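## Task

Lot numbers are marked on the shelf edge directly beneath each shelf spot, and more than one spot may carry the same number. Place one cardboard box from lot 451 and one from lot 434 on the desk, resting fully on it with nothing overhanging its edge. Every other cardboard box must stay on the shelf it started on. If no spot has a given lot, leave that lot out. The robot must not fall or finish leaning, or the task fails.

## Robot and tools

ROBOT. A simulated Hello Robot Stretch 3 with one arm: a two-wheel base (0.33 m long, 0.34 m wide, rounded rear) that pivots about a point between its drive wheels 0.05 m behind the front edge, a lift travelling up a mast, and a telescoping arm pointing to the robot's right, ending in a wrist (yaw, pitch, roll) and a two-finger gripper. The base cannot slide sideways, so to shift the gripper along the robot's forward direction you drive the base. With arm retracted and wrist folded, a turn sweeps a 0.28 m radius; an unfolded level wrist reaches beyond that. Loose objects may occasionally get nudged by something external.

FRAMES. Base frame: origin on the floor between the drive wheels, x forward, y left, z up, metres. hand_pose is reported in it, located where closed fingertips meet; with all wrist joints at zero its x axis points up, y back along the arm toward the mast, z toward the rear. The odometry frame is the base frame as it was at scene start; base_odometry counts only wheel rotation (slip shows as travel), heading in rad, left positive, range -3.142 to 3.142.

move. One action per call. Base and joints are given as separate objects, not lists. "base" holds exactly one key, and it is a relative offset from where the base last reported itself: {"translate_m": d} drives d metres straight (forward positive, -3 to 3); {"rotate_rad": d} spins in place (left positive, -6.4 to 6.4). "joints" is an object of absolute targets keyed by joint name: lift_m 0 to 1.1 m; arm_m 0 to 0.52 m (extension); wrist_yaw_rad -1.345 to 4.42 (0 along the arm, positive toward the front); wrist_pitch_rad -1.57 to 0.451 (0 level, negative tips fingers down); wrist_roll_rad -2.911 to 2.918 (0 fingers side by side, level); gripper_m -0.089 to 0.179 (bigger is wider; actual fingertip gap is roughly 0.007 m smaller near closed and 0.025 m smaller fully open); head_pan_rad -3.953 to 1.73 (0 forward, positive left, -1.57 faces along the arm); head_tilt_rad -1.53 to 0.419 (negative looks down). Done tolerances: lift and arm ±0.004, yaw and roll ±0.02, pitch ±0.05, gripper ±0.004, head ±0.1. Optional: "pace" "default" or "max"; "speeds" giving per-key top speeds (default/max: translate 0.12/0.30 m/s, rotate 0.76/1.90 rad/s, lift 0.11/0.15 m/s, arm 0.14/0.40 m/s). The base is capped at 0.10 m/s and 0.63 rad/s unless lift_m < 0.30, arm_m < 0.03 and wrist_yaw_rad > 2.54. "contact_limits" goes only next to its own command: arm_m, translate_m, rotate_rad take a motor_effort percent 1 to 100 (arm negative when retracting); lift_m takes {"down": n, "up": n}, a force percent above free motion (under about 12 may trip in free air; defaults 32-47 down, 21-36 up). The base has no contact stop unless you set one; each wheel then stops on its own, which may twist the robot. {"servos": "reboot"} alone revives servos that switched off. "cameras" picks images (head_camera, nav_camera, wrist_camera, all; [] for none). "blocking" false returns in about 0.5 s while motion continues; a later move overrides only what it names. An action runs at most 15 s; 14 s gives time_out. Unknown keys make a call invalid; out-of-range values are refused, and a refusal or an uncommanded stop cancels the rest of that reply's move, wait and finished_scene calls.

wait {seconds 0-10, cameras}: lets time run, returns early if motions settle. stop: brakes all running motions (they report stopped and may keep pressing). zoom_image {camera, region [x0,y0,x1,y1] pixels, at most 504x504}: enlarged crop of that camera's latest image, e.g. to read lot labels. finished_scene {scene}: ends the current scene irreversibly; the result gives the next task.

RESULTS. base_status/joint_status: done, moving, off_target (resting short and maybe still pushing), contact_stop (arm or lift goes slack until recommanded), time_out, torque_fault (wrist/head servo off; reboot needed). on_its_own lists uncommanded behaviour; its "held at" is a target, not a reading. motor_effort is percent, positive toward higher values, bracket is peak of last action; wrist pitch tops near 45, roll near 72. lidar_m: 12 sectors of 30 degrees, first straight ahead then counter-clockwise, seen at 0.17 m height; "-" is nothing or too close. wrist_depth_mm and head_depth_mm: 7x7 median depths. base_tilt in degrees (about 4 degrees bias). turned_by_wheels vs turned_by_imu: trust the IMU if they disagree by over 0.15 rad. head_camera images arrive rotated (turn clockwise a quarter to view upright); nav_camera the other way. Calibration lines give K and T_world_to_cam mapping base frame to camera.

CAUTIONS. Grip by commanding gripper_m below object width; release by opening at least 0.05 above it. Readings never confirm a hold. Before folding (yaw to 3.0) or unfolding the wrist, put lift 0.32-0.95, pitch -0.4, roll about 0; folded, lift may go to 0.25. With yaw below -0.4 keep pitch at -0.5 or lower. Pushing with the gripper above about 0.45 m, or driving while gripper is snagged on something rigid, can tip the robot; if tilt appears, back off. Wrist and head never contact-stop. Avoid dropping items, releasing moving items, slamming, hard hits and forceful pushes. Thinking consumes scene time while motions keep running.

Each tool is called after "Request:" as a command line: name --argument value for each argument, lists and objects as JSON in quotes; but a table of rows of numbers goes row by row, as --pt "numbers of a row", without its own name.

## Session

Request:
move --joints '{"head_pan_rad": -0.4, "head_tilt_rad": -0.35}' --pace "max" --cameras '["head_camera","nav_camera"]'

Request:
move --joints '{"head_pan_rad": -1.9}' --pace "max" --cameras '["head_camera","nav_camera"]'

Request:
move --joints '{"head_pan_rad": -3.4}' --pace "max" --cameras '["head_camera","nav_camera"]'

Request:
move --joints '{"head_pan_rad": 1.2}' --pace "max" --cameras '["head_camera","nav_camera"]'

Scene clock: 0.73 s.
move: done
base_odometry: x=+0.000 y=+0.000 heading=+0.000
turned_by_wheels: +0.000
turned_by_imu: +0.000
base_tilt: forward=-0.4 right=-1.3
lidar_m: 0.73 0.73 0.85 1.53 2.66 1.25 1.01 1.11 1.82 1.63 1.40 0.83
head_depth_mm: 988 1066 1155 1274 1411 1586 1485 / 896 960 1035 1122 1231 1361 1438 / 816 874 938 1008 1090 1198 1317 / 756 801 852 908 979 1063 1154 / 699 739 782 834 890 959 1030 / 653 688 726 769 816 868 930 / 614 640 675 717 764 812 861
base_status: not commanded
joint_positions: lift_m=+0.374 arm_m=+0.001 wrist_yaw_rad=+3.009 wrist_pitch_rad=-0.462 wrist_roll_rad=+0.000 gripper_m=+0.037 head_pan_rad=-0.409 head_tilt_rad=-0.352
joint_status: all done
measured_speeds: all 0
motor_effort: left_wheel=-0.2(0.7) right_wheel=+0.3(1.1) lift_m=+23.2(23.8) arm_m=-4.8(5.1) wrist_yaw_rad=+0.7(1.1) wrist_pitch_rad=+1.9(2.0) wrist_roll_rad=-0.1(0.2) gripper_m=+0.2(0.8) head_pan_rad=-1.7(4.7) head_tilt_rad=-3.3(8.1)
hand_pose: x=+0.0076 y=+0.0712 z=+0.3774 quat_wxyz=(+0.207, +0.697, +0.116, +0.676) (m; base frame)
wrist_depth_mm: - 139 - - - 875 - / - 151 - - - 963 - / - 167 915 - - 938 - / 831 753 203 816 815 788 754 / 692 673 211 657 655 670 671 / 596 598 126 570 129 579 579 / 527 543 286 354 504 514 507
pictures: head_camera (sideways), nav_camera (sideways)
camera_calibration:
head_camera: T_world_to_cam=[[-0.289236, 0.0750425, -0.954312, 1.25927], [0.431573, 0.900079, -0.0600246, 0.0751629], [0.854452, -0.429216, -0.292722, 0.331367], [0, 0, 0, 1]] pos_world=[0.0486498, -0.0199228, 1.30324]
nav_camera: T_world_to_cam=[[0.300597, -0.111835, 0.947172, -1.19149], [-0.384105, -0.923199, 0.0128963, 0.0357019], [0.872986, -0.36769, -0.320467, 0.364992], [0, 0, 0, 1]] pos_world=[0.0532384, 0.033914, 1.24505]

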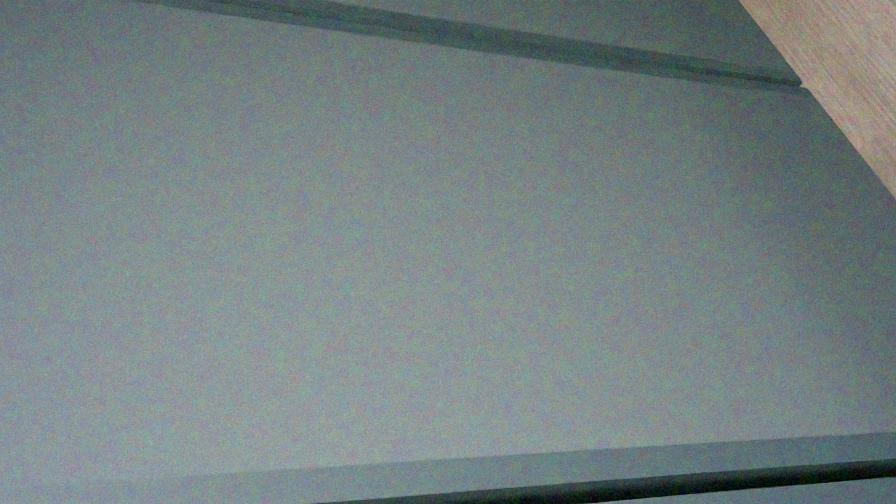

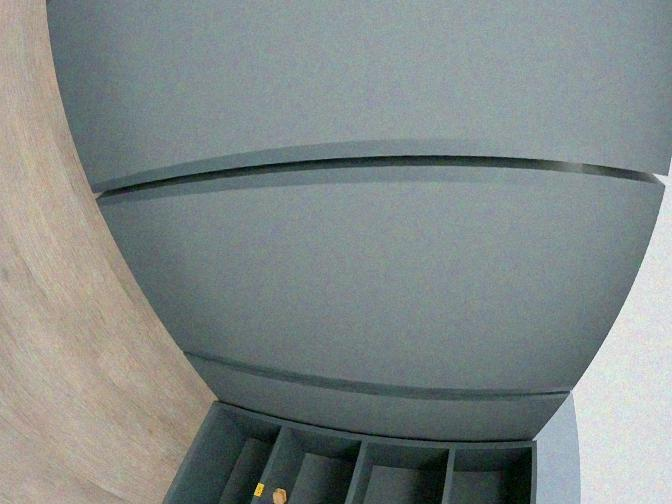

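Scene clock: 2.80 s.
move: done
base_odometry: x=+0.000 y=+0.000 heading=+0.000
turned_by_wheels: +0.000
turned_by_imu: +0.000
base_tilt: forward=-0.3 right=-1.1
lidar_m: 0.73 0.72 0.85 1.53 2.66 1.26 1.01 1.11 1.82 1.63 1.39 0.83
head_depth_mm: 1653 1717 1760 1823 1882 1849 1494 / 1882 1943 2000 2090 2126 1905 1478 / 2141 2222 2304 2397 2412 1891 1475 / 1743 1865 1943 2111 2243 1861 1469 / 1924 2035 2150 2263 2305 1871 1451 / 1854 1939 2027 2151 2188 1853 1461 / 1766 1829 1911 2027 2108 1793 1445
base_status: not commanded
joint_positions: lift_m=+0.374 arm_m=+0.001 wrist_yaw_rad=+3.009 wrist_pitch_rad=-0.462 wrist_roll_rad=+0.000 gripper_m=+0.037 head_pan_rad=-1.908 head_tilt_rad=-0.352
joint_status: all done
measured_speeds: translate_m=+0.000 rotate_rad=+0.000 lift_m=+0.000 arm_m=+0.000 wrist_yaw_rad=+0.000 wrist_pitch_rad=+0.000 wrist_roll_rad=+0.000 head_pan_rad=+0.024 head_tilt_rad=+0.000
motor_effort: left_wheel=+0.3(1.0) right_wheel=+0.1(1.2) lift_m=+23.6(24.0) arm_m=-7.6(8.2) wrist_yaw_rad=+0.4(2.1) wrist_pitch_rad=+2.0(2.1) wrist_roll_rad=-0.2(0.3) gripper_m=+0.7(0.8) head_pan_rad=+2.9(6.2) head_tilt_rad=+0.9(3.6)
hand_pose: x=+0.0076 y=+0.0712 z=+0.3774 quat_wxyz=(+0.207, +0.697, +0.116, +0.676) (m; base frame)
wrist_depth_mm: - 138 - - - 858 - / - 151 - - - 986 - / - 167 917 - - 931 - / 827 758 204 816 798 794 763 / 693 676 212 660 649 674 667 / 600 598 126 576 129 578 581 / 528 536 288 354 497 513 512
pictures: head_camera (sideways), nav_camera (sideways)
camera_calibration:
head_camera: T_world_to_cam=[[0.0540909, 0.293892, -0.954307, 1.25716], [0.92872, -0.365888, -0.0600393, 0.0721224], [-0.366814, -0.883037, -0.292734, 0.338846], [0, 0, 0, 1]] pos_world=[-0.0106893, -0.0438681, 1.30324]
nav_camera: T_world_to_cam=[[-0.0899888, -0.307836, 0.947174, -1.18912], [-0.948359, 0.316936, 0.0129043, 0.0391712], [-0.304166, -0.8971, -0.320459, 0.372126], [0, 0, 0, 1]] pos_world=[0.0433288, -0.0446347, 1.24505]

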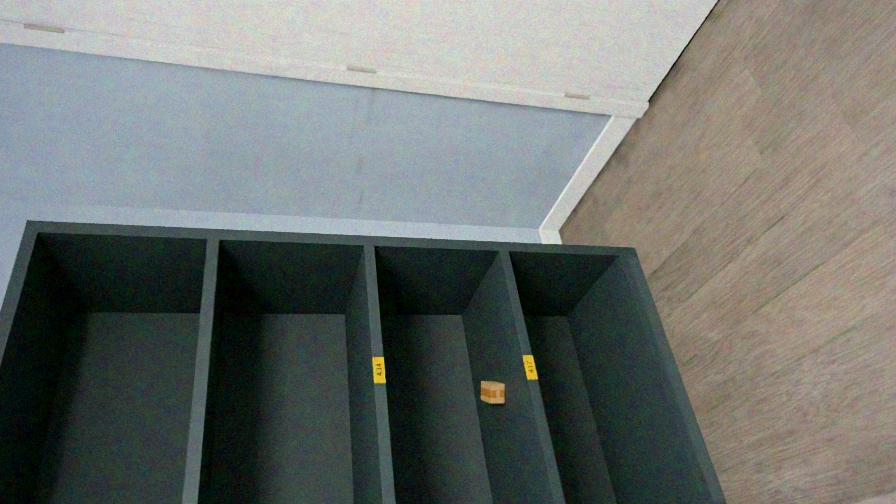

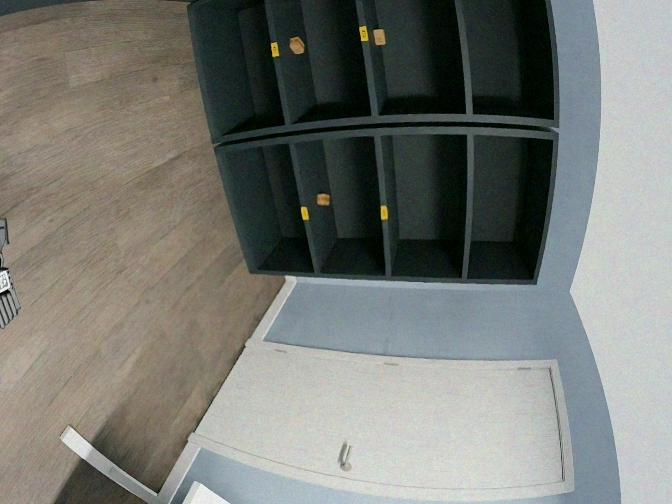

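Scene clock: 3.80 s.
move: done
base_odometry: x=+0.000 y=+0.000 heading=+0.000
turned_by_wheels: +0.000
turned_by_imu: +0.000
base_tilt: forward=-0.4 right=-1.3
lidar_m: 0.72 0.73 0.85 1.53 2.66 1.26 1.01 1.11 1.82 1.63 1.39 0.83
head_depth_mm: 1917 2058 2200 2371 2269 1906 1485 / 1763 1904 2053 2086 1368 1844 1472 / 1665 1751 1894 1931 1277 1885 1468 / 1558 1657 1741 1792 1181 1728 1463 / 1460 1545 1635 1711 1171 1644 1412 / 1389 1464 1550 1618 1167 1478 1427 / 1319 1382 1466 1521 1157 948 1444
base_status: not commanded
joint_positions: lift_m=+0.374 arm_m=+0.001 wrist_yaw_rad=+3.009 wrist_pitch_rad=-0.462 wrist_roll_rad=+0.000 gripper_m=+0.037 head_pan_rad=-3.440 head_tilt_rad=-0.352
joint_status: all done
measured_speeds: translate_m=+0.000 rotate_rad=+0.000 lift_m=+0.000 arm_m=+0.000 wrist_yaw_rad=+0.000 wrist_pitch_rad=+0.000 wrist_roll_rad=+0.000 head_pan_rad=+0.024 head_tilt_rad=+0.000
motor_effort: left_wheel=+0.0(0.6) right_wheel=+0.5(1.1) lift_m=+23.6(24.3) arm_m=-9.9(9.9) wrist_yaw_rad=-0.3(1.5) wrist_pitch_rad=+1.9(2.0) wrist_roll_rad=-0.1(0.3) gripper_m=+0.3(0.9) head_pan_rad=+3.6(4.4) head_tilt_rad=+2.8(2.8)
hand_pose: x=+0.0076 y=+0.0712 z=+0.3774 quat_wxyz=(+0.207, +0.697, +0.116, +0.676) (m; base frame)
wrist_depth_mm: - 139 - - - 863 - / - 150 - - - 966 - / - 167 910 - - 957 - / 832 768 204 803 810 791 759 / 699 681 211 650 659 674 675 / 599 595 126 573 129 583 575 / 519 537 288 356 500 514 502
pictures: head_camera (sideways), nav_camera (sideways)
camera_calibration:
head_camera: T_world_to_cam=[[0.295798, -0.0424331, -0.954308, 1.25568], [-0.328847, -0.942474, -0.0600229, 0.0797566], [-0.896863, 0.331576, -0.292736, 0.342111], [0, 0, 0, 1]] pos_world=[-0.0383741, 0.0150152, 1.30324]
nav_camera: T_world_to_cam=[[-0.311184, 0.0777266, 0.947166, -1.18775], [0.27913, 0.960167, 0.0129124, 0.0317055], [-0.908433, 0.2684, -0.320484, 0.375889], [0, 0, 0, 1]] pos_world=[-0.0369884, -0.0390115, 1.24505]

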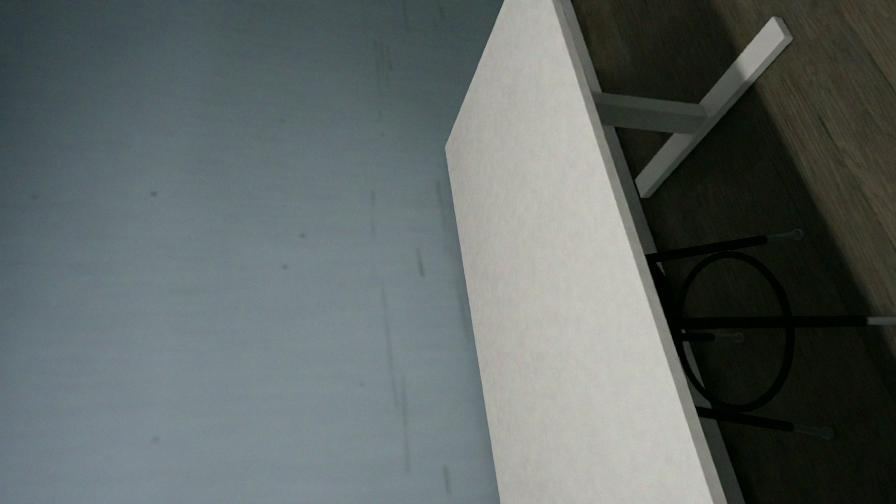

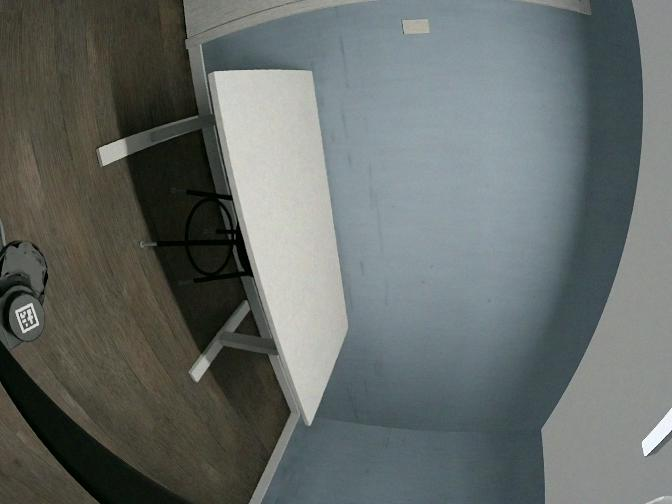

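Scene clock: 6.97 s.
move: done
base_odometry: x=+0.000 y=+0.000 heading=+0.000
turned_by_wheels: +0.000
turned_by_imu: +0.000
base_tilt: forward=-0.2 right=-1.3
lidar_m: 0.72 0.72 0.85 1.52 2.66 1.26 1.01 1.11 1.82 1.62 1.39 0.83
head_depth_mm: 747 771 794 819 855 882 920 / 840 858 890 922 964 1007 1047 / 936 971 1014 1057 1119 1166 1232 / 1070 1122 1177 1232 1308 1384 1392 / 1253 1323 1399 1488 1587 1676 1453 / 2359 2464 2590 2786 2463 1857 1456 / 2291 2382 2518 2663 2532 1846 1449
base_status: not commanded
joint_positions: lift_m=+0.374 arm_m=+0.001 wrist_yaw_rad=+3.009 wrist_pitch_rad=-0.462 wrist_roll_rad=+0.000 gripper_m=+0.037 head_pan_rad=+1.208 head_tilt_rad=-0.350
joint_status: all done
measured_speeds: translate_m=+0.000 rotate_rad=+0.000 lift_m=+0.000 arm_m=+0.000 wrist_yaw_rad=+0.000 wrist_pitch_rad=+0.000 wrist_roll_rad=+0.000 head_pan_rad=-0.024 head_tilt_rad=+0.000
motor_effort: left_wheel=-0.2(0.8) right_wheel=+0.0(1.1) lift_m=+24.2(24.8) arm_m=-13.1(13.4) wrist_yaw_rad=-0.5(1.6) wrist_pitch_rad=+1.9(2.1) wrist_roll_rad=-0.2(0.3) gripper_m=+0.0(1.1) head_pan_rad=-3.2(7.3) head_tilt_rad=+5.3(5.8)
hand_pose: x=+0.0076 y=+0.0712 z=+0.3774 quat_wxyz=(+0.207, +0.697, +0.116, +0.676) (m; base frame)
wrist_depth_mm: - 138 - - - 861 - / - 150 - - - 991 - / - 167 921 - - 930 - / 832 758 204 815 809 799 763 / 694 675 212 658 657 669 671 / 601 593 126 569 129 585 576 / 528 537 289 355 502 514 510
pictures: head_camera (sideways), nav_camera (sideways)
camera_calibration:
head_camera: T_world_to_cam=[[-0.0606859, -0.290339, -0.954998, 1.25877], [-0.919201, 0.389205, -0.0599151, 0.0832679], [0.389085, 0.874198, -0.290499, 0.331266], [0, 0, 0, 1]] pos_world=[0.0240391, 0.043471, 1.30335]
nav_camera: T_world_to_cam=[[0.0969029, 0.303447, 0.947908, -1.19125], [0.940127, -0.340579, 0.0129196, 0.0275804], [0.326758, 0.889902, -0.318282, 0.365474], [0, 0, 0, 1]] pos_world=[-0.0299148, 0.045639, 1.24517]

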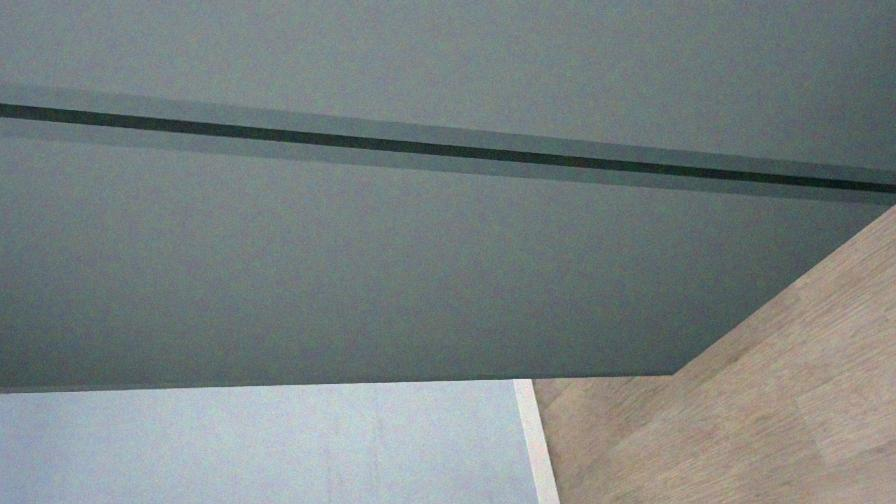

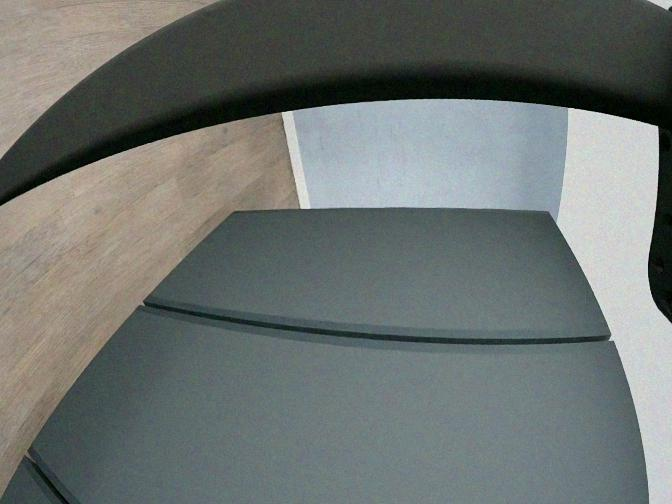

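Request:
zoom_image --camera "head_camera" --region '[0, 0, 100, 100]'

Request:
move --joints '{"head_pan_rad": -1.45, "head_tilt_rad": -0.35}' --pace "max" --cameras '["head_camera"]'

Request:
zoom_image --camera "head_camera" --region '[392, 0, 896, 504]'

Scaled by 5.040 from the camera's 896x504 image, which has a finer 1280x720 frame.

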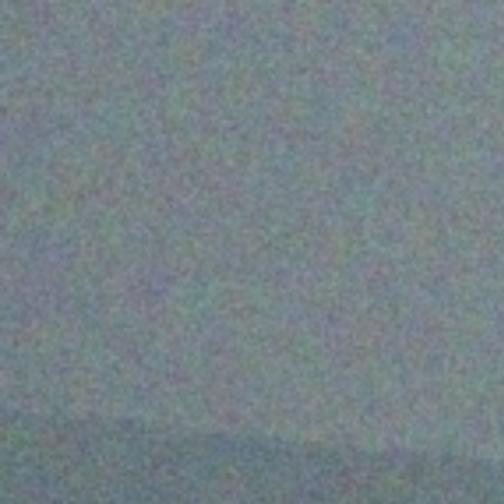

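Scene clock: 19.00 s.
move: done
base_odometry: x=+0.000 y=+0.000 heading=+0.000
turned_by_wheels: +0.000
turned_by_imu: +0.000
base_tilt: forward=-0.3 right=-1.2
lidar_m: 0.72 0.73 0.85 1.53 2.66 1.25 1.01 1.11 1.81 1.62 1.39 0.83
head_depth_mm: 1798 1938 2065 2180 2155 1921 1497 / 1821 1921 2055 2186 2234 1903 1479 / 1793 1902 1990 2134 2244 1882 1478 / 1415 1483 1660 1688 1834 1848 1473 / 1761 1832 1938 2052 2191 1849 1462 / 1737 1788 1909 2041 2093 1820 1456 / 1708 1773 1885 2007 2071 1790 1448
base_status: not commanded
joint_positions: lift_m=+0.374 arm_m=+0.001 wrist_yaw_rad=+3.009 wrist_pitch_rad=-0.462 wrist_roll_rad=+0.000 gripper_m=+0.037 head_pan_rad=-1.458 head_tilt_rad=-0.350
joint_status: all done
measured_speeds: translate_m=+0.000 rotate_rad=+0.000 lift_m=+0.000 arm_m=+0.000 wrist_yaw_rad=+0.000 wrist_pitch_rad=+0.000 wrist_roll_rad=+0.000 head_pan_rad=+0.024 head_tilt_rad=+0.000
motor_effort: left_wheel=-0.2(0.7) right_wheel=+0.6(1.4) lift_m=+24.7(25.5) arm_m=-12.6(13.3) wrist_yaw_rad=+0.6(1.6) wrist_pitch_rad=+1.9(2.0) wrist_roll_rad=+0.0(0.4) gripper_m=+0.4(1.0) head_pan_rad=+3.6(5.0) head_tilt_rad=+3.8(8.2)
hand_pose: x=+0.0076 y=+0.0712 z=+0.3774 quat_wxyz=(+0.207, +0.697, +0.116, +0.676) (m; base frame)
wrist_depth_mm: - 139 - - - 867 - / - 150 - - - 962 - / - 167 918 - - 933 - / 836 759 204 814 812 785 771 / 692 673 212 663 656 671 662 / 599 598 126 567 129 584 579 / 523 539 287 352 506 515 504
pictures: head_camera (sideways)
camera_calibration:
head_camera: T_world_to_cam=[[-0.0788576, 0.285556, -0.955112, 1.25902], [0.995421, 0.0744704, -0.0599208, 0.0715908], [0.0540169, -0.955464, -0.290121, 0.332799], [0, 0, 0, 1]] pos_world=[0.0100435, -0.0468746, 1.30335]

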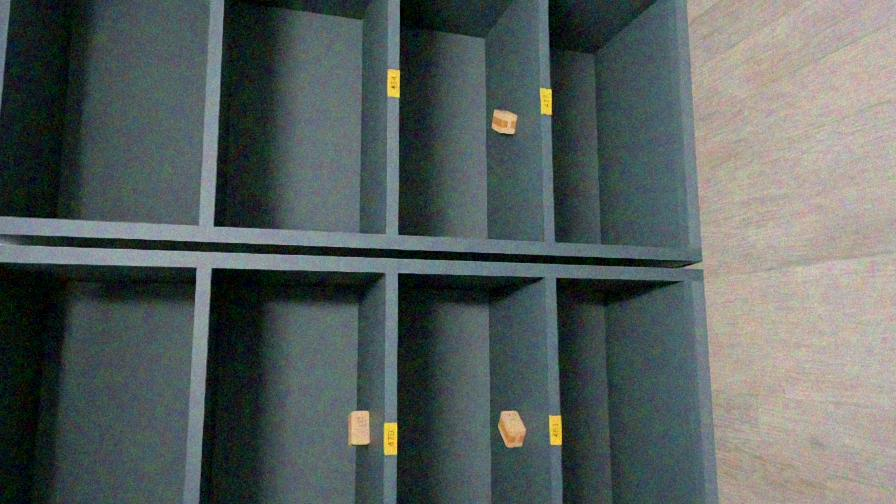

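Scaled by 1.000.

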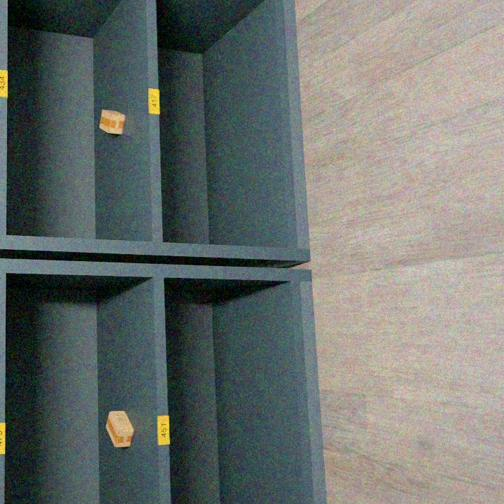

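Request:
zoom_image --camera "head_camera" --region '[375, 60, 415, 100]'

Request:
zoom_image --camera "head_camera" --region '[525, 80, 565, 120]'

Request:
zoom_image --camera "head_camera" --region '[370, 420, 410, 460]'

Request:
zoom_image --camera "head_camera" --region '[535, 410, 575, 450]'

Scaled by 12.600 from the camera's 896x504 image, which has a finer 1280x720 frame.

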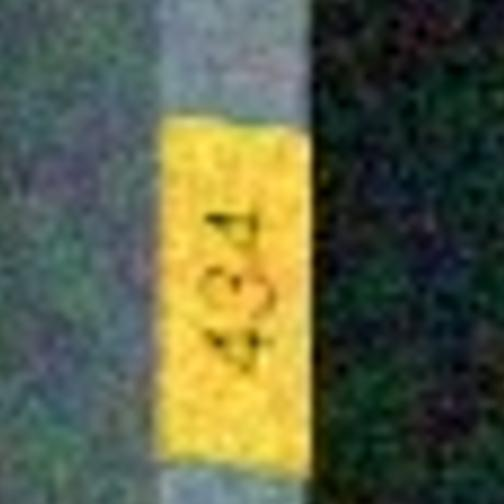

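Scaled by 12.600 from the camera's 896x504 image, which has a finer 1280x720 frame.

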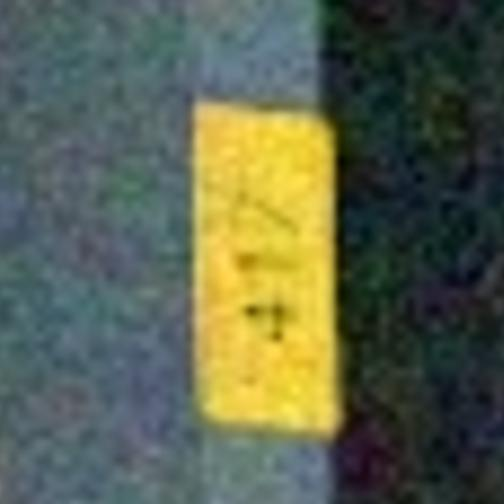

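Scaled by 12.600 from the camera's 896x504 image, which has a finer 1280x720 frame.

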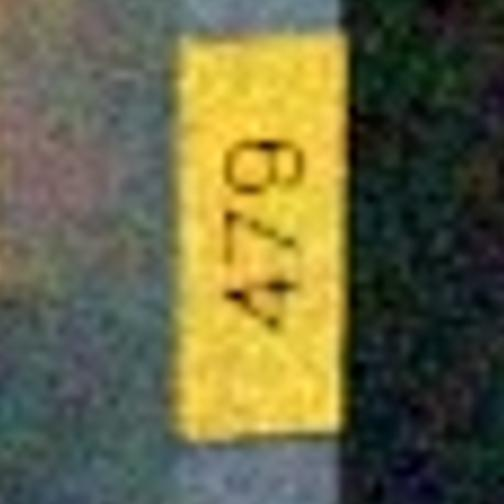

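Scaled by 12.600 from the camera's 896x504 image, which has a finer 1280x720 frame.

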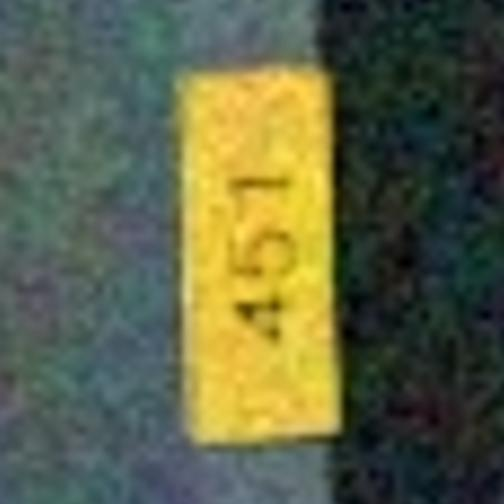

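Request:
move --joints '{"lift_m": 0.285, "gripper_m": 0.16}' --base '{"rotate_rad": -1.168}' --pace "max" --cameras '[]'

Request:
move --base '{"translate_m": 1.105}' --pace "max" --contact_limits '{"translate_m": 40}' --cameras '[]'

Request:
move --base '{"rotate_rad": 1.434}' --joints '{"head_pan_rad": -1.6, "head_tilt_rad": -0.8}' --pace "max" --cameras '["head_camera"]'

Request:
move --joints '{"lift_m": 0.63, "wrist_pitch_rad": -0.4}' --pace "max" --cameras '[]'

Scene clock: 65.93 s.
move: done
base_odometry: x=+0.000 y=+0.000 heading=-1.168
turned_by_wheels: -1.168
turned_by_imu: -1.145
base_tilt: forward=-0.3 right=-1.0
lidar_m: 1.70 0.88 0.73 0.73 0.81 1.29 2.65 1.26 1.01 1.11 1.71 1.63
head_depth_mm: 1280 1329 1402 1473 1229 902 1496 / 1312 1382 1457 1523 1216 939 1391 / 1353 1423 1499 1591 1661 1693 1477 / 1379 1449 1544 1632 1738 1820 1470 / 1413 1497 1585 1683 1778 1862 1455 / 1457 1554 1645 1744 1853 1853 1455 / 1509 1595 1703 1810 1953 1838 1452
base_status: done
joint_positions: lift_m=+0.285 arm_m=+0.001 wrist_yaw_rad=+3.009 wrist_pitch_rad=-0.463 wrist_roll_rad=+0.000 gripper_m=+0.160 head_pan_rad=-1.450 head_tilt_rad=-0.350
joint_status: all done
measured_speeds: all 0
motor_effort: left_wheel=+5.3(14.8) right_wheel=-8.0(14.3) lift_m=+30.3(30.9) arm_m=-12.2(13.5) wrist_yaw_rad=+0.1(1.6) wrist_pitch_rad=+2.1(2.2) wrist_roll_rad=+0.0(0.3) gripper_m=+0.7(81.8) head_pan_rad=+3.3(3.9) head_tilt_rad=+3.9(4.6)
hand_pose: x=+0.0076 y=+0.0711 z=+0.2878 quat_wxyz=(+0.208, +0.697, +0.117, +0.676) (m; base frame)
wrist_depth_mm: - 138 - - - - - / - 151 161 - - - - / 861 167 183 784 789 770 764 / 690 631 204 674 665 655 647 / 576 148 222 561 556 551 545 / 496 127 253 299 481 136 472 / 115 259 265 263 423 411 113
pictures: none
No camera images: "cameras" was empty.

Scene clock: 70.97 s.
move: done
base_odometry: x=+0.434 y=-1.016 heading=-1.168
turned_by_wheels: +0.000
turned_by_imu: +0.000
base_tilt: forward=-0.3 right=-1.1
lidar_m: 0.99 0.64 0.53 0.53 0.59 0.93 3.70 1.68 1.75 1.41 0.66 0.67
head_depth_mm: 1431 1502 1565 1657 1757 1834 1495 / 1463 1545 1624 1720 1819 1852 1491 / 1533 1594 1686 1770 1876 1904 1467 / 1575 1666 1738 1847 1973 1874 1463 / 1220 1285 1369 1461 1540 1637 1466 / 1240 1295 1391 1426 1530 1561 1377 / 1277 1234 1436 1039 1526 1102 1329
base_status: done
joint_positions: lift_m=+0.285 arm_m=+0.001 wrist_yaw_rad=+3.009 wrist_pitch_rad=-0.463 wrist_roll_rad=+0.000 gripper_m=+0.160 head_pan_rad=-1.450 head_tilt_rad=-0.350
joint_status: not commanded
measured_speeds: all 0
motor_effort: left_wheel=+6.5(15.9) right_wheel=+0.1(11.2) lift_m=+23.7(31.0) arm_m=-9.9(13.0) wrist_yaw_rad=-0.2(2.1) wrist_pitch_rad=+2.1(2.2) wrist_roll_rad=+0.1(0.3) gripper_m=+0.6(1.1) head_pan_rad=+2.4(3.6) head_tilt_rad=+2.5(4.1)
contact_limits: translate_m 40 (maximum 100)
hand_pose: x=+0.0076 y=+0.0711 z=+0.2878 quat_wxyz=(+0.208, +0.697, +0.117, +0.676) (m; base frame)
wrist_depth_mm: - 138 - - 518 - - / - 150 162 - 571 - - / - 166 175 - 634 - - / 695 629 203 660 660 632 631 / 577 148 222 563 558 556 547 / 500 127 253 300 486 136 474 / 115 258 264 262 426 409 113
pictures: none
No camera images: "cameras" was empty.

Scene clock: 73.00 s.
move: done
base_odometry: x=+0.434 y=-1.016 heading=+0.266
turned_by_wheels: +1.434
turned_by_imu: +1.406
base_tilt: forward=-0.3 right=-1.1
lidar_m: 0.53 0.55 0.77 2.30 1.95 1.68 1.74 1.37 0.66 0.99 0.71 0.54
head_depth_mm: 821 800 620 1009 938 1114 1141 / 825 788 616 1113 956 1228 1136 / 824 781 607 1101 952 1228 1126 / 823 723 601 1096 949 1226 1122 / 825 709 598 1076 944 1221 1119 / 824 745 612 1075 931 1224 1122 / 825 733 606 1065 927 1219 1113
base_status: done
joint_positions: lift_m=+0.285 arm_m=+0.001 wrist_yaw_rad=+3.009 wrist_pitch_rad=-0.463 wrist_roll_rad=+0.000 gripper_m=+0.160 head_pan_rad=-1.600 head_tilt_rad=-0.807
joint_status: all done
measured_speeds: all 0
motor_effort: left_wheel=-5.8(15.1) right_wheel=+7.1(14.8) lift_m=+24.0(24.4) arm_m=-12.6(13.6) wrist_yaw_rad=+0.3(1.7) wrist_pitch_rad=+2.0(2.2) wrist_roll_rad=-0.1(0.3) gripper_m=+0.7(1.1) head_pan_rad=-2.8(5.5) head_tilt_rad=+2.2(9.8)
hand_pose: x=+0.0076 y=+0.0711 z=+0.2878 quat_wxyz=(+0.208, +0.697, +0.117, +0.676) (m; base frame)
wrist_depth_mm: - 138 - - - - - / - 150 - - - - - / 851 167 761 824 825 799 - / 689 632 204 670 654 652 630 / 578 148 222 559 556 557 547 / 497 127 255 297 479 136 477 / 115 257 264 263 423 415 112
pictures: head_camera (sideways)
camera_calibration:
head_camera: T_world_to_cam=[[-0.0263982, 0.68563, -0.727472, 0.961792], [0.996851, -0.0363781, -0.070459, 0.0852371], [-0.0747729, -0.727041, -0.68251, 0.844149], [0, 0, 0, 1]] pos_world=[0.00354028, -0.0426011, 1.28182]

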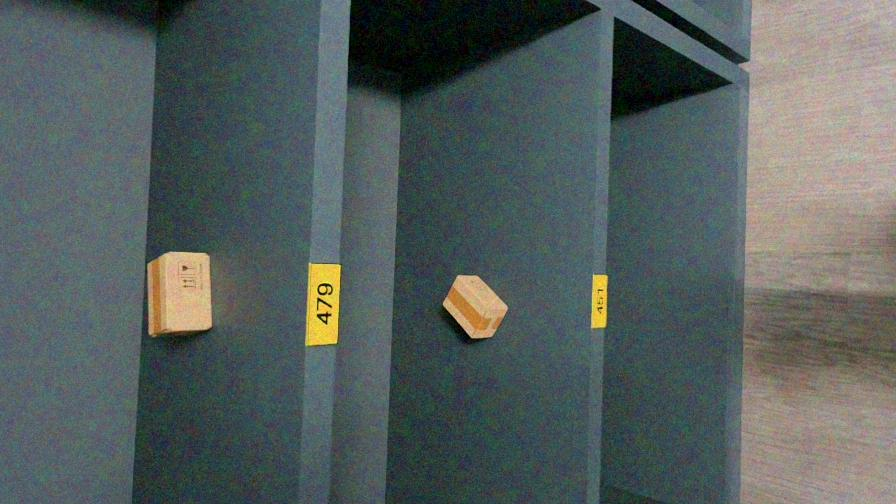

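Scene clock: 76.10 s.
move: done
base_odometry: x=+0.434 y=-1.016 heading=+0.266
turned_by_wheels: +0.000
turned_by_imu: +0.000
base_tilt: forward=-0.2 right=-1.2
lidar_m: 0.53 0.55 0.76 2.30 1.96 1.68 1.74 1.37 0.66 0.99 0.71 0.54
head_depth_mm: 824 816 631 1006 925 1101 1148 / 820 807 622 1122 939 1235 389 / 823 794 616 1110 933 1232 378 / 821 730 609 1098 948 1220 1124 / 822 711 602 1096 940 1217 429 / 823 759 599 1083 938 1208 1117 / 823 749 615 1078 933 1198 1114
base_status: not commanded
joint_positions: lift_m=+0.630 arm_m=+0.001 wrist_yaw_rad=+3.009 wrist_pitch_rad=-0.419 wrist_roll_rad=+0.000 gripper_m=+0.160 head_pan_rad=-1.600 head_tilt_rad=-0.800
joint_status: all done
measured_speeds: all 0
motor_effort: left_wheel=-6.1(6.5) right_wheel=+7.1(8.2) lift_m=+28.4(33.2) arm_m=-10.4(13.3) wrist_yaw_rad=-0.5(1.4) wrist_pitch_rad=+3.0(6.4) wrist_roll_rad=+0.0(0.3) gripper_m=+0.4(1.2) head_pan_rad=-2.7(3.9) head_tilt_rad=+2.9(3.2)
hand_pose: x=+0.0083 y=+0.0768 z=+0.6425 quat_wxyz=(+0.193, +0.699, +0.101, +0.681) (m; base frame)
wrist_depth_mm: - 137 - - - - - / - 148 - - - - - / - 163 - - - - - / - 188 206 - - - - / - 192 212 - - - - / 944 125 236 918 915 135 - / 116 780 275 799 803 775 109
pictures: none
No camera images: "cameras" was empty.

Request:
move --joints '{"wrist_yaw_rad": 0.0}' --pace "max" --cameras '[]'

Request:
move --joints '{"arm_m": 0.2}' --pace "max" --cameras '["wrist_camera","head_camera"]'

Scene clock: 86.50 s.
move: done
base_odometry: x=+0.434 y=-1.016 heading=+0.266
turned_by_wheels: +0.000
turned_by_imu: +0.000
base_tilt: forward=-0.3 right=-1.3
lidar_m: 0.53 0.55 0.77 2.31 1.96 1.68 1.74 1.37 0.66 0.99 0.71 0.54
head_depth_mm: 821 817 631 1005 923 1104 1146 / 822 806 623 1114 940 1232 390 / 823 792 617 1110 935 1230 378 / 822 734 609 1099 949 1223 476 / 824 713 602 1089 944 1220 1103 / 825 762 600 1082 935 1210 1113 / 821 751 615 1077 933 1195 1110
base_status: not commanded
joint_positions: lift_m=+0.630 arm_m=+0.001 wrist_yaw_rad=+0.003 wrist_pitch_rad=-0.419 wrist_roll_rad=+0.000 gripper_m=+0.160 head_pan_rad=-1.600 head_tilt_rad=-0.800
joint_status: all done
measured_speeds: all 0
motor_effort: left_wheel=-5.7(6.6) right_wheel=+7.2(8.0) lift_m=+24.0(24.0) arm_m=-7.8(8.7) wrist_yaw_rad=-3.0(7.3) wrist_pitch_rad=+3.1(3.1) wrist_roll_rad=+0.2(0.3) gripper_m=+0.7(1.1) head_pan_rad=-3.0(3.6) head_tilt_rad=+2.1(3.0)
hand_pose: x=-0.0208 y=-0.3698 z=+0.6425 quat_wxyz=(+0.692, +0.148, -0.691, -0.146) (m; base frame)
wrist_depth_mm: - 716 - - - - - / - - - 502 - - - / - - - - - - 487 / - - - - - - - / - 143 - - - 138 - / - 125 - - - 135 - / 112 - - - - - 109
pictures: none
No camera images: "cameras" was empty.

Scene clock: 88.20 s.
move: done
base_odometry: x=+0.434 y=-1.016 heading=+0.266
turned_by_wheels: +0.000
turned_by_imu: +0.000
base_tilt: forward=-0.2 right=-1.2
lidar_m: 0.53 0.55 0.77 2.30 1.96 1.68 1.74 1.37 0.66 0.99 0.71 0.54
head_depth_mm: 822 817 632 1004 922 1109 1145 / 819 807 624 1122 936 1174 388 / 825 796 618 1111 543 527 1108 / 820 734 610 1097 599 1196 1127 / 823 712 605 1094 938 1222 1123 / 821 759 597 1082 937 1207 1112 / 824 749 613 1075 928 1205 1112
base_status: not commanded
joint_positions: lift_m=+0.630 arm_m=+0.200 wrist_yaw_rad=+0.003 wrist_pitch_rad=-0.419 wrist_roll_rad=+0.000 gripper_m=+0.160 head_pan_rad=-1.600 head_tilt_rad=-0.800
joint_status: all done
measured_speeds: all 0
motor_effort: left_wheel=-6.5(6.5) right_wheel=+6.7(7.7) lift_m=+28.1(28.3) arm_m=+13.6(15.2) wrist_yaw_rad=-2.4(4.0) wrist_pitch_rad=+3.0(3.1) wrist_roll_rad=+0.1(0.3) gripper_m=+0.5(1.0) head_pan_rad=-2.9(3.6) head_tilt_rad=+2.1(2.7)
hand_pose: x=-0.0209 y=-0.5693 z=+0.6425 quat_wxyz=(+0.692, +0.148, -0.691, -0.146) (m; base frame)
wrist_depth_mm: 531 - - - - - 472 / 575 - - - - - 512 / - - - - - - - / - - 328 343 - - - / 321 148 318 317 316 148 319 / 274 127 280 279 277 138 265 / 115 239 244 241 241 235 112
pictures: head_camera (sideways), wrist_camera
camera_calibration:
head_camera: T_world_to_cam=[[-0.0263376, 0.679892, -0.73284, 0.968811], [0.996822, -0.0372687, -0.0704008, 0.0851489], [-0.0751769, -0.732365, -0.67675, 0.836713], [0, 0, 0, 1]] pos_world=[0.0035393, -0.0427342, 1.28222]
wrist_camera: T_world_to_cam=[[-0.998893, -0.0395654, -0.0254599, -0.0203904], [-0.00229806, 0.581517, -0.813531, 0.886223], [0.0469931, -0.812571, -0.580964, 0.0778288], [0, 0, 0, 1]] pos_world=[-0.0219887, -0.452919, 0.765666]

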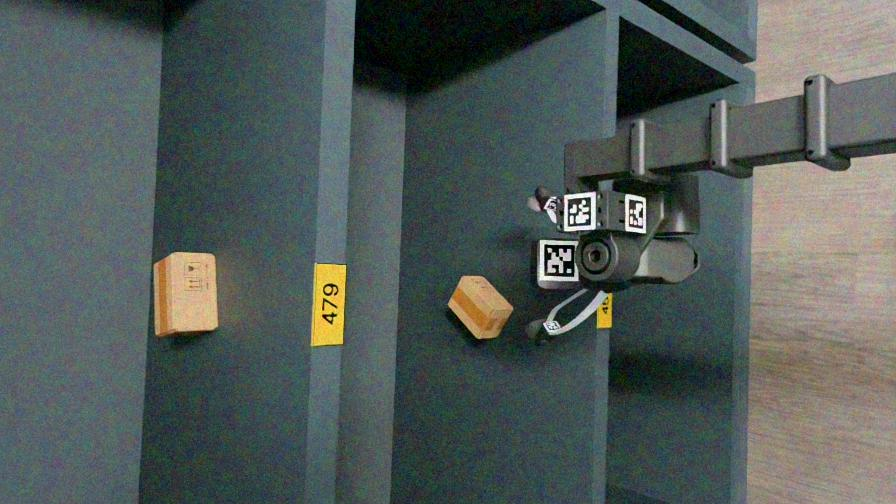

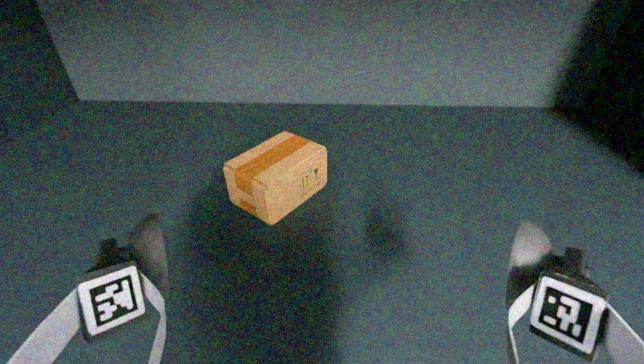

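Request:
move --base '{"translate_m": 0.195}' --joints '{"lift_m": 0.67, "wrist_yaw_rad": -0.68, "wrist_pitch_rad": -0.55}' --cameras '[]'

Request:
move --joints '{"arm_m": 0.439}' --pace "max" --cameras '["wrist_camera","head_camera"]'

Scene clock: 129.13 s.
move: done
base_odometry: x=+0.622 y=-0.965 heading=+0.266
turned_by_wheels: +0.000
turned_by_imu: -0.001
base_tilt: forward=-0.3 right=-1.3
lidar_m: 0.33 0.35 0.49 1.45 2.00 1.83 1.93 0.79 0.83 0.93 0.46 0.34
head_depth_mm: 825 821 631 1131 945 1247 1147 / 829 722 626 1123 918 409 353 / 825 749 617 1111 496 1197 1115 / 826 783 610 1099 506 1190 1125 / 831 776 606 1090 940 1220 1124 / 826 765 623 1060 939 1215 1117 / 767 716 618 814 891 1018 1074
base_status: done
joint_positions: lift_m=+0.670 arm_m=+0.200 wrist_yaw_rad=-0.677 wrist_pitch_rad=-0.561 wrist_roll_rad=+0.000 gripper_m=+0.160 head_pan_rad=-1.600 head_tilt_rad=-0.800
joint_status: all done
measured_speeds: all 0
motor_effort: left_wheel=+4.1(9.9) right_wheel=+7.0(10.5) lift_m=+22.9(33.3) arm_m=+12.2(13.1) wrist_yaw_rad=-2.7(7.2) wrist_pitch_rad=+1.5(3.8) wrist_roll_rad=+0.2(0.3) gripper_m=+0.7(1.0) head_pan_rad=-2.9(3.3) head_tilt_rad=-0.2(1.7)
hand_pose: x=-0.1494 y=-0.5041 z=+0.6521 quat_wxyz=(+0.576, -0.041, -0.706, -0.410) (m; base frame)
wrist_depth_mm: - - - - - - - / - - - - - - - / - 346 372 - - - - / - - - - - - - / 319 148 315 318 324 140 972 / 288 127 282 288 - 135 853 / 114 247 257 - 721 759 113
pictures: none
No camera images: "cameras" was empty.

Scene clock: 130.97 s.
move: done
base_odometry: x=+0.622 y=-0.965 heading=+0.266
turned_by_wheels: +0.000
turned_by_imu: +0.000
base_tilt: forward=-0.3 right=-1.2
lidar_m: 0.33 0.35 0.49 1.44 2.00 1.83 1.93 0.79 0.83 0.93 0.46 0.34
head_depth_mm: 828 822 631 1133 945 1245 1139 / 829 723 625 1118 913 416 353 / 828 750 619 637 537 1222 1118 / 827 786 612 675 954 1223 1129 / 827 775 606 1093 949 1222 1125 / 826 762 623 1055 940 1206 1115 / 770 715 616 816 895 1013 1078
base_status: not commanded
joint_positions: lift_m=+0.670 arm_m=+0.439 wrist_yaw_rad=-0.678 wrist_pitch_rad=-0.561 wrist_roll_rad=+0.000 gripper_m=+0.160 head_pan_rad=-1.600 head_tilt_rad=-0.800
joint_status: all done
measured_speeds: all 0
motor_effort: left_wheel=+3.7(4.4) right_wheel=+7.2(7.6) lift_m=+27.5(28.0) arm_m=+12.8(14.6) wrist_yaw_rad=-1.8(3.7) wrist_pitch_rad=+1.7(1.8) wrist_roll_rad=+0.2(0.3) gripper_m=+0.3(0.9) head_pan_rad=-2.1(2.9) head_tilt_rad=-1.1(1.6)
hand_pose: x=-0.1495 y=-0.7429 z=+0.6519 quat_wxyz=(+0.576, -0.041, -0.706, -0.411) (m; base frame)
wrist_depth_mm: 260 287 324 - - - - / 277 310 - - - - - / 300 326 - - - - - / 320 - - - - - - / 324 148 319 316 314 313 310 / 284 127 282 226 277 136 267 / 115 247 252 201 249 244 112
pictures: head_camera (sideways), wrist_camera
camera_calibration:
head_camera: T_world_to_cam=[[-0.0263376, 0.679892, -0.73284, 0.968811], [0.996822, -0.0372687, -0.0704008, 0.0851489], [-0.0751769, -0.732365, -0.67675, 0.836713], [0, 0, 0, 1]] pos_world=[0.0035393, -0.0427342, 1.28222]
wrist_camera: T_world_to_cam=[[-0.798696, 0.600966, -0.0304079, 0.353527], [0.432978, 0.538873, -0.722596, 0.968616], [-0.41787, -0.590301, -0.690601, 0.1154], [0, 0, 0, 1]] pos_world=[-0.0888068, -0.666298, 0.790364]

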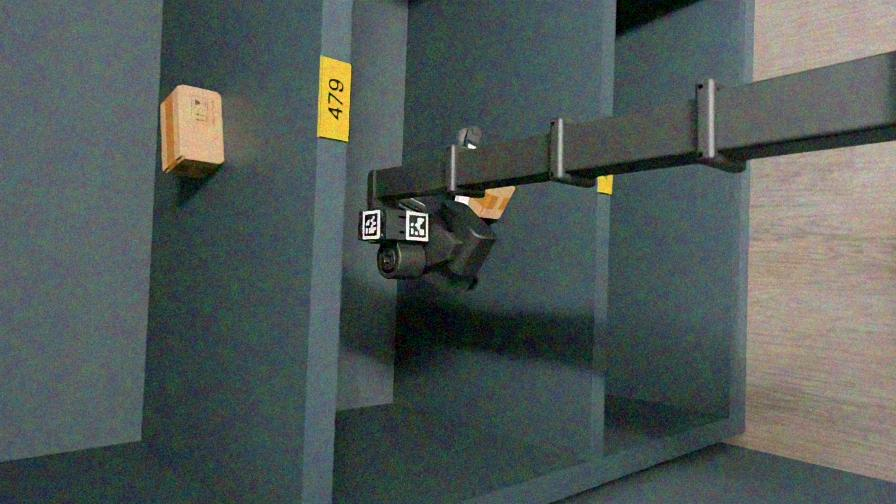

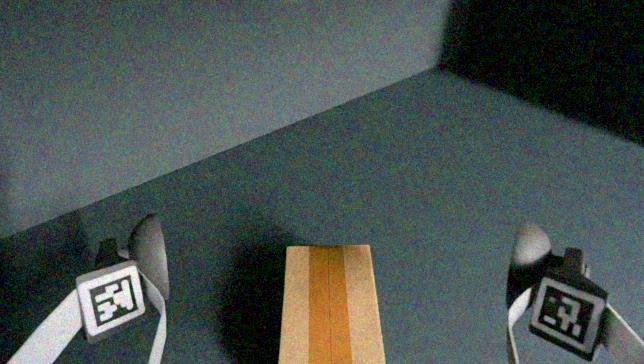

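Request:
move --joints '{"lift_m": 0.582}' --contact_limits '{"lift_m": {"down": 14}}' --cameras '["wrist_camera"]'

Request:
move --joints '{"gripper_m": 0.025}' --cameras '["wrist_camera"]'

Request:
move --joints '{"lift_m": 0.67}' --cameras '["wrist_camera"]'

Scene clock: 141.30 s.
move: done
base_odometry: x=+0.622 y=-0.965 heading=+0.266
turned_by_wheels: +0.000
turned_by_imu: +0.000
base_tilt: forward=-0.2 right=-1.2
lidar_m: 0.33 0.35 0.49 1.45 2.00 1.83 1.93 0.79 0.83 0.93 0.46 0.34
head_depth_mm: 829 820 631 1135 946 1253 1146 / 826 723 625 1118 941 1233 456 / 828 752 615 1027 622 531 1075 / 830 785 612 738 925 1216 1123 / 826 774 606 1094 945 1221 1125 / 829 762 623 1053 939 1211 1120 / 771 714 617 815 893 1017 1077
base_status: not commanded
joint_positions: lift_m=+0.582 arm_m=+0.439 wrist_yaw_rad=-0.678 wrist_pitch_rad=-0.561 wrist_roll_rad=+0.000 gripper_m=+0.160 head_pan_rad=-1.600 head_tilt_rad=-0.800
joint_status: all done
measured_speeds: all 0
motor_effort: left_wheel=+3.6(4.4) right_wheel=+7.6(8.0) lift_m=+23.2(30.7) arm_m=+13.1(13.8) wrist_yaw_rad=-2.2(3.5) wrist_pitch_rad=+1.6(1.7) wrist_roll_rad=-0.1(0.3) gripper_m=+0.8(0.9) head_pan_rad=-2.1(2.6) head_tilt_rad=-2.8(3.0)
contact_limits: lift_m down 14 (down: maximum 72; up: maximum 65)
hand_pose: x=-0.1495 y=-0.7429 z=+0.5639 quat_wxyz=(+0.576, -0.041, -0.706, -0.411) (m; base frame)
wrist_depth_mm: 261 288 325 - - - - / 277 311 330 - 318 324 323 / 283 292 289 286 285 281 278 / 247 245 244 168 239 238 234 / 212 211 209 147 201 205 203 / 183 127 181 132 174 177 176 / 115 159 162 148 160 160 112
pictures: wrist_camera
camera_calibration:
wrist_camera: T_world_to_cam=[[-0.798695, 0.600968, -0.0304095, 0.350853], [0.43298, 0.538872, -0.722596, 0.905027], [-0.41787, -0.590301, -0.690601, 0.0546274], [0, 0, 0, 1]] pos_world=[-0.0888068, -0.666298, 0.702364]

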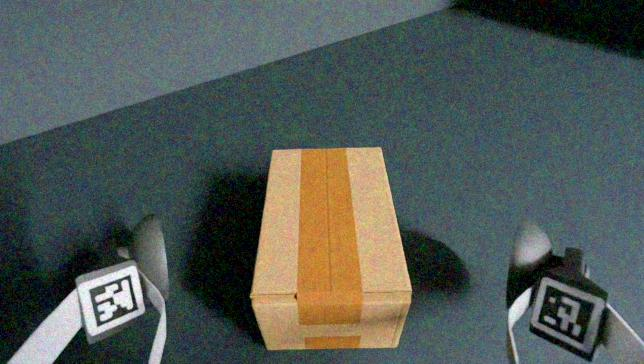

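Scene clock: 143.17 s.
move: done
base_odometry: x=+0.622 y=-0.965 heading=+0.266
turned_by_wheels: +0.000
turned_by_imu: +0.000
base_tilt: forward=-0.4 right=-1.1
lidar_m: 0.33 0.35 0.49 1.45 1.99 1.83 1.93 0.79 0.83 0.92 0.46 0.34
head_depth_mm: 826 822 632 1130 949 1248 1146 / 827 722 627 1118 941 1235 455 / 826 754 618 1009 624 531 1069 / 828 786 613 740 924 1218 1128 / 828 774 605 1089 941 1216 1125 / 829 762 626 1050 940 1213 1117 / 767 714 617 813 893 1018 1075
base_status: not commanded
joint_positions: lift_m=+0.582 arm_m=+0.439 wrist_yaw_rad=-0.679 wrist_pitch_rad=-0.557 wrist_roll_rad=+0.000 gripper_m=+0.026 head_pan_rad=-1.600 head_tilt_rad=-0.800
joint_status: all done
measured_speeds: all 0
motor_effort: left_wheel=+3.9(4.3) right_wheel=+6.9(7.4) lift_m=+22.8(23.8) arm_m=+12.5(13.8) wrist_yaw_rad=-2.6(3.9) wrist_pitch_rad=+0.8(1.8) wrist_roll_rad=+0.0(0.3) gripper_m=-15.0(85.4) head_pan_rad=-2.3(2.5) head_tilt_rad=-2.8(3.6)
contact_limits: lift_m down 14 (down: maximum 72; up: maximum 65)
hand_pose: x=-0.1500 y=-0.7432 z=+0.5647 quat_wxyz=(+0.576, -0.042, -0.705, -0.410) (m; base frame)
wrist_depth_mm: 259 289 325 - - - - / 277 310 333 326 - 321 316 / 289 295 291 287 286 284 281 / 251 248 244 170 241 240 237 / 214 214 156 151 151 208 206 / 188 188 129 133 129 182 182 / 168 160 163 155 160 160 163
pictures: wrist_camera
camera_calibration:
wrist_camera: T_world_to_cam=[[-0.798289, 0.601511, -0.0303005, 0.351107], [0.431678, 0.536363, -0.725237, 0.905423], [-0.419986, -0.592029, -0.687832, 0.0515779], [0, 0, 0, 1]] pos_world=[-0.0889034, -0.666295, 0.702762]

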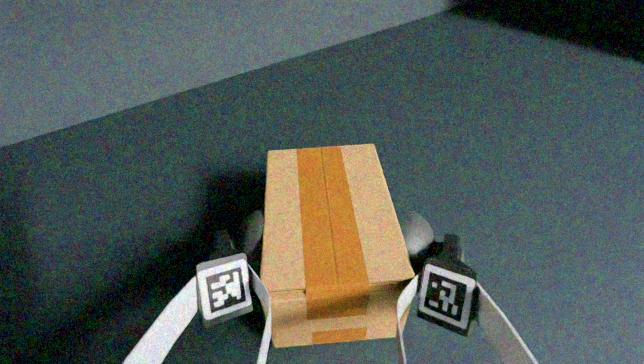

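Scene clock: 144.80 s.
move: done
base_odometry: x=+0.622 y=-0.965 heading=+0.266
turned_by_wheels: +0.000
turned_by_imu: +0.000
base_tilt: forward=-0.3 right=-1.3
lidar_m: 0.33 0.35 0.49 1.44 2.00 1.83 1.93 0.79 0.83 0.92 0.46 0.34
head_depth_mm: 826 821 630 1133 946 1243 1148 / 828 723 624 1113 912 416 352 / 827 752 619 635 536 1222 1116 / 826 786 611 676 950 1223 1129 / 830 773 606 1091 940 1220 1122 / 826 762 624 1055 936 1209 1115 / 765 715 616 816 896 1015 1073
base_status: not commanded
joint_positions: lift_m=+0.670 arm_m=+0.439 wrist_yaw_rad=-0.679 wrist_pitch_rad=-0.569 wrist_roll_rad=+0.000 gripper_m=+0.026 head_pan_rad=-1.600 head_tilt_rad=-0.800
joint_status: all done
measured_speeds: all 0
motor_effort: left_wheel=+4.2(4.4) right_wheel=+6.0(7.3) lift_m=+31.1(33.9) arm_m=+12.8(13.4) wrist_yaw_rad=-1.9(3.3) wrist_pitch_rad=+3.2(3.2) wrist_roll_rad=+0.2(0.4) gripper_m=-14.2(15.4) head_pan_rad=-1.8(2.8) head_tilt_rad=-2.8(4.2)
hand_pose: x=-0.1488 y=-0.7418 z=+0.6503 quat_wxyz=(+0.574, -0.038, -0.706, -0.414) (m; base frame)
wrist_depth_mm: 259 290 325 - - - - / 279 312 - - - - - / 300 328 - 190 - - - / 321 363 - 172 - - - / 321 318 156 153 153 312 309 / 283 282 129 134 127 274 272 / 253 101 245 159 238 237 243
pictures: wrist_camera
camera_calibration:
wrist_camera: T_world_to_cam=[[-0.798069, 0.601783, -0.0306972, 0.354211], [0.437032, 0.543004, -0.717042, 0.966668], [-0.414835, -0.585665, -0.696354, 0.122861], [0, 0, 0, 1]] pos_world=[-0.0888136, -0.666107, 0.789569]

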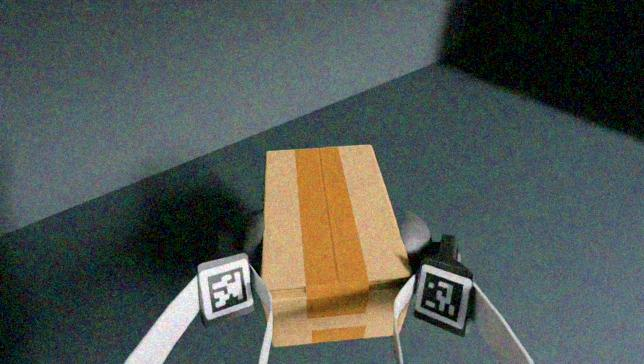

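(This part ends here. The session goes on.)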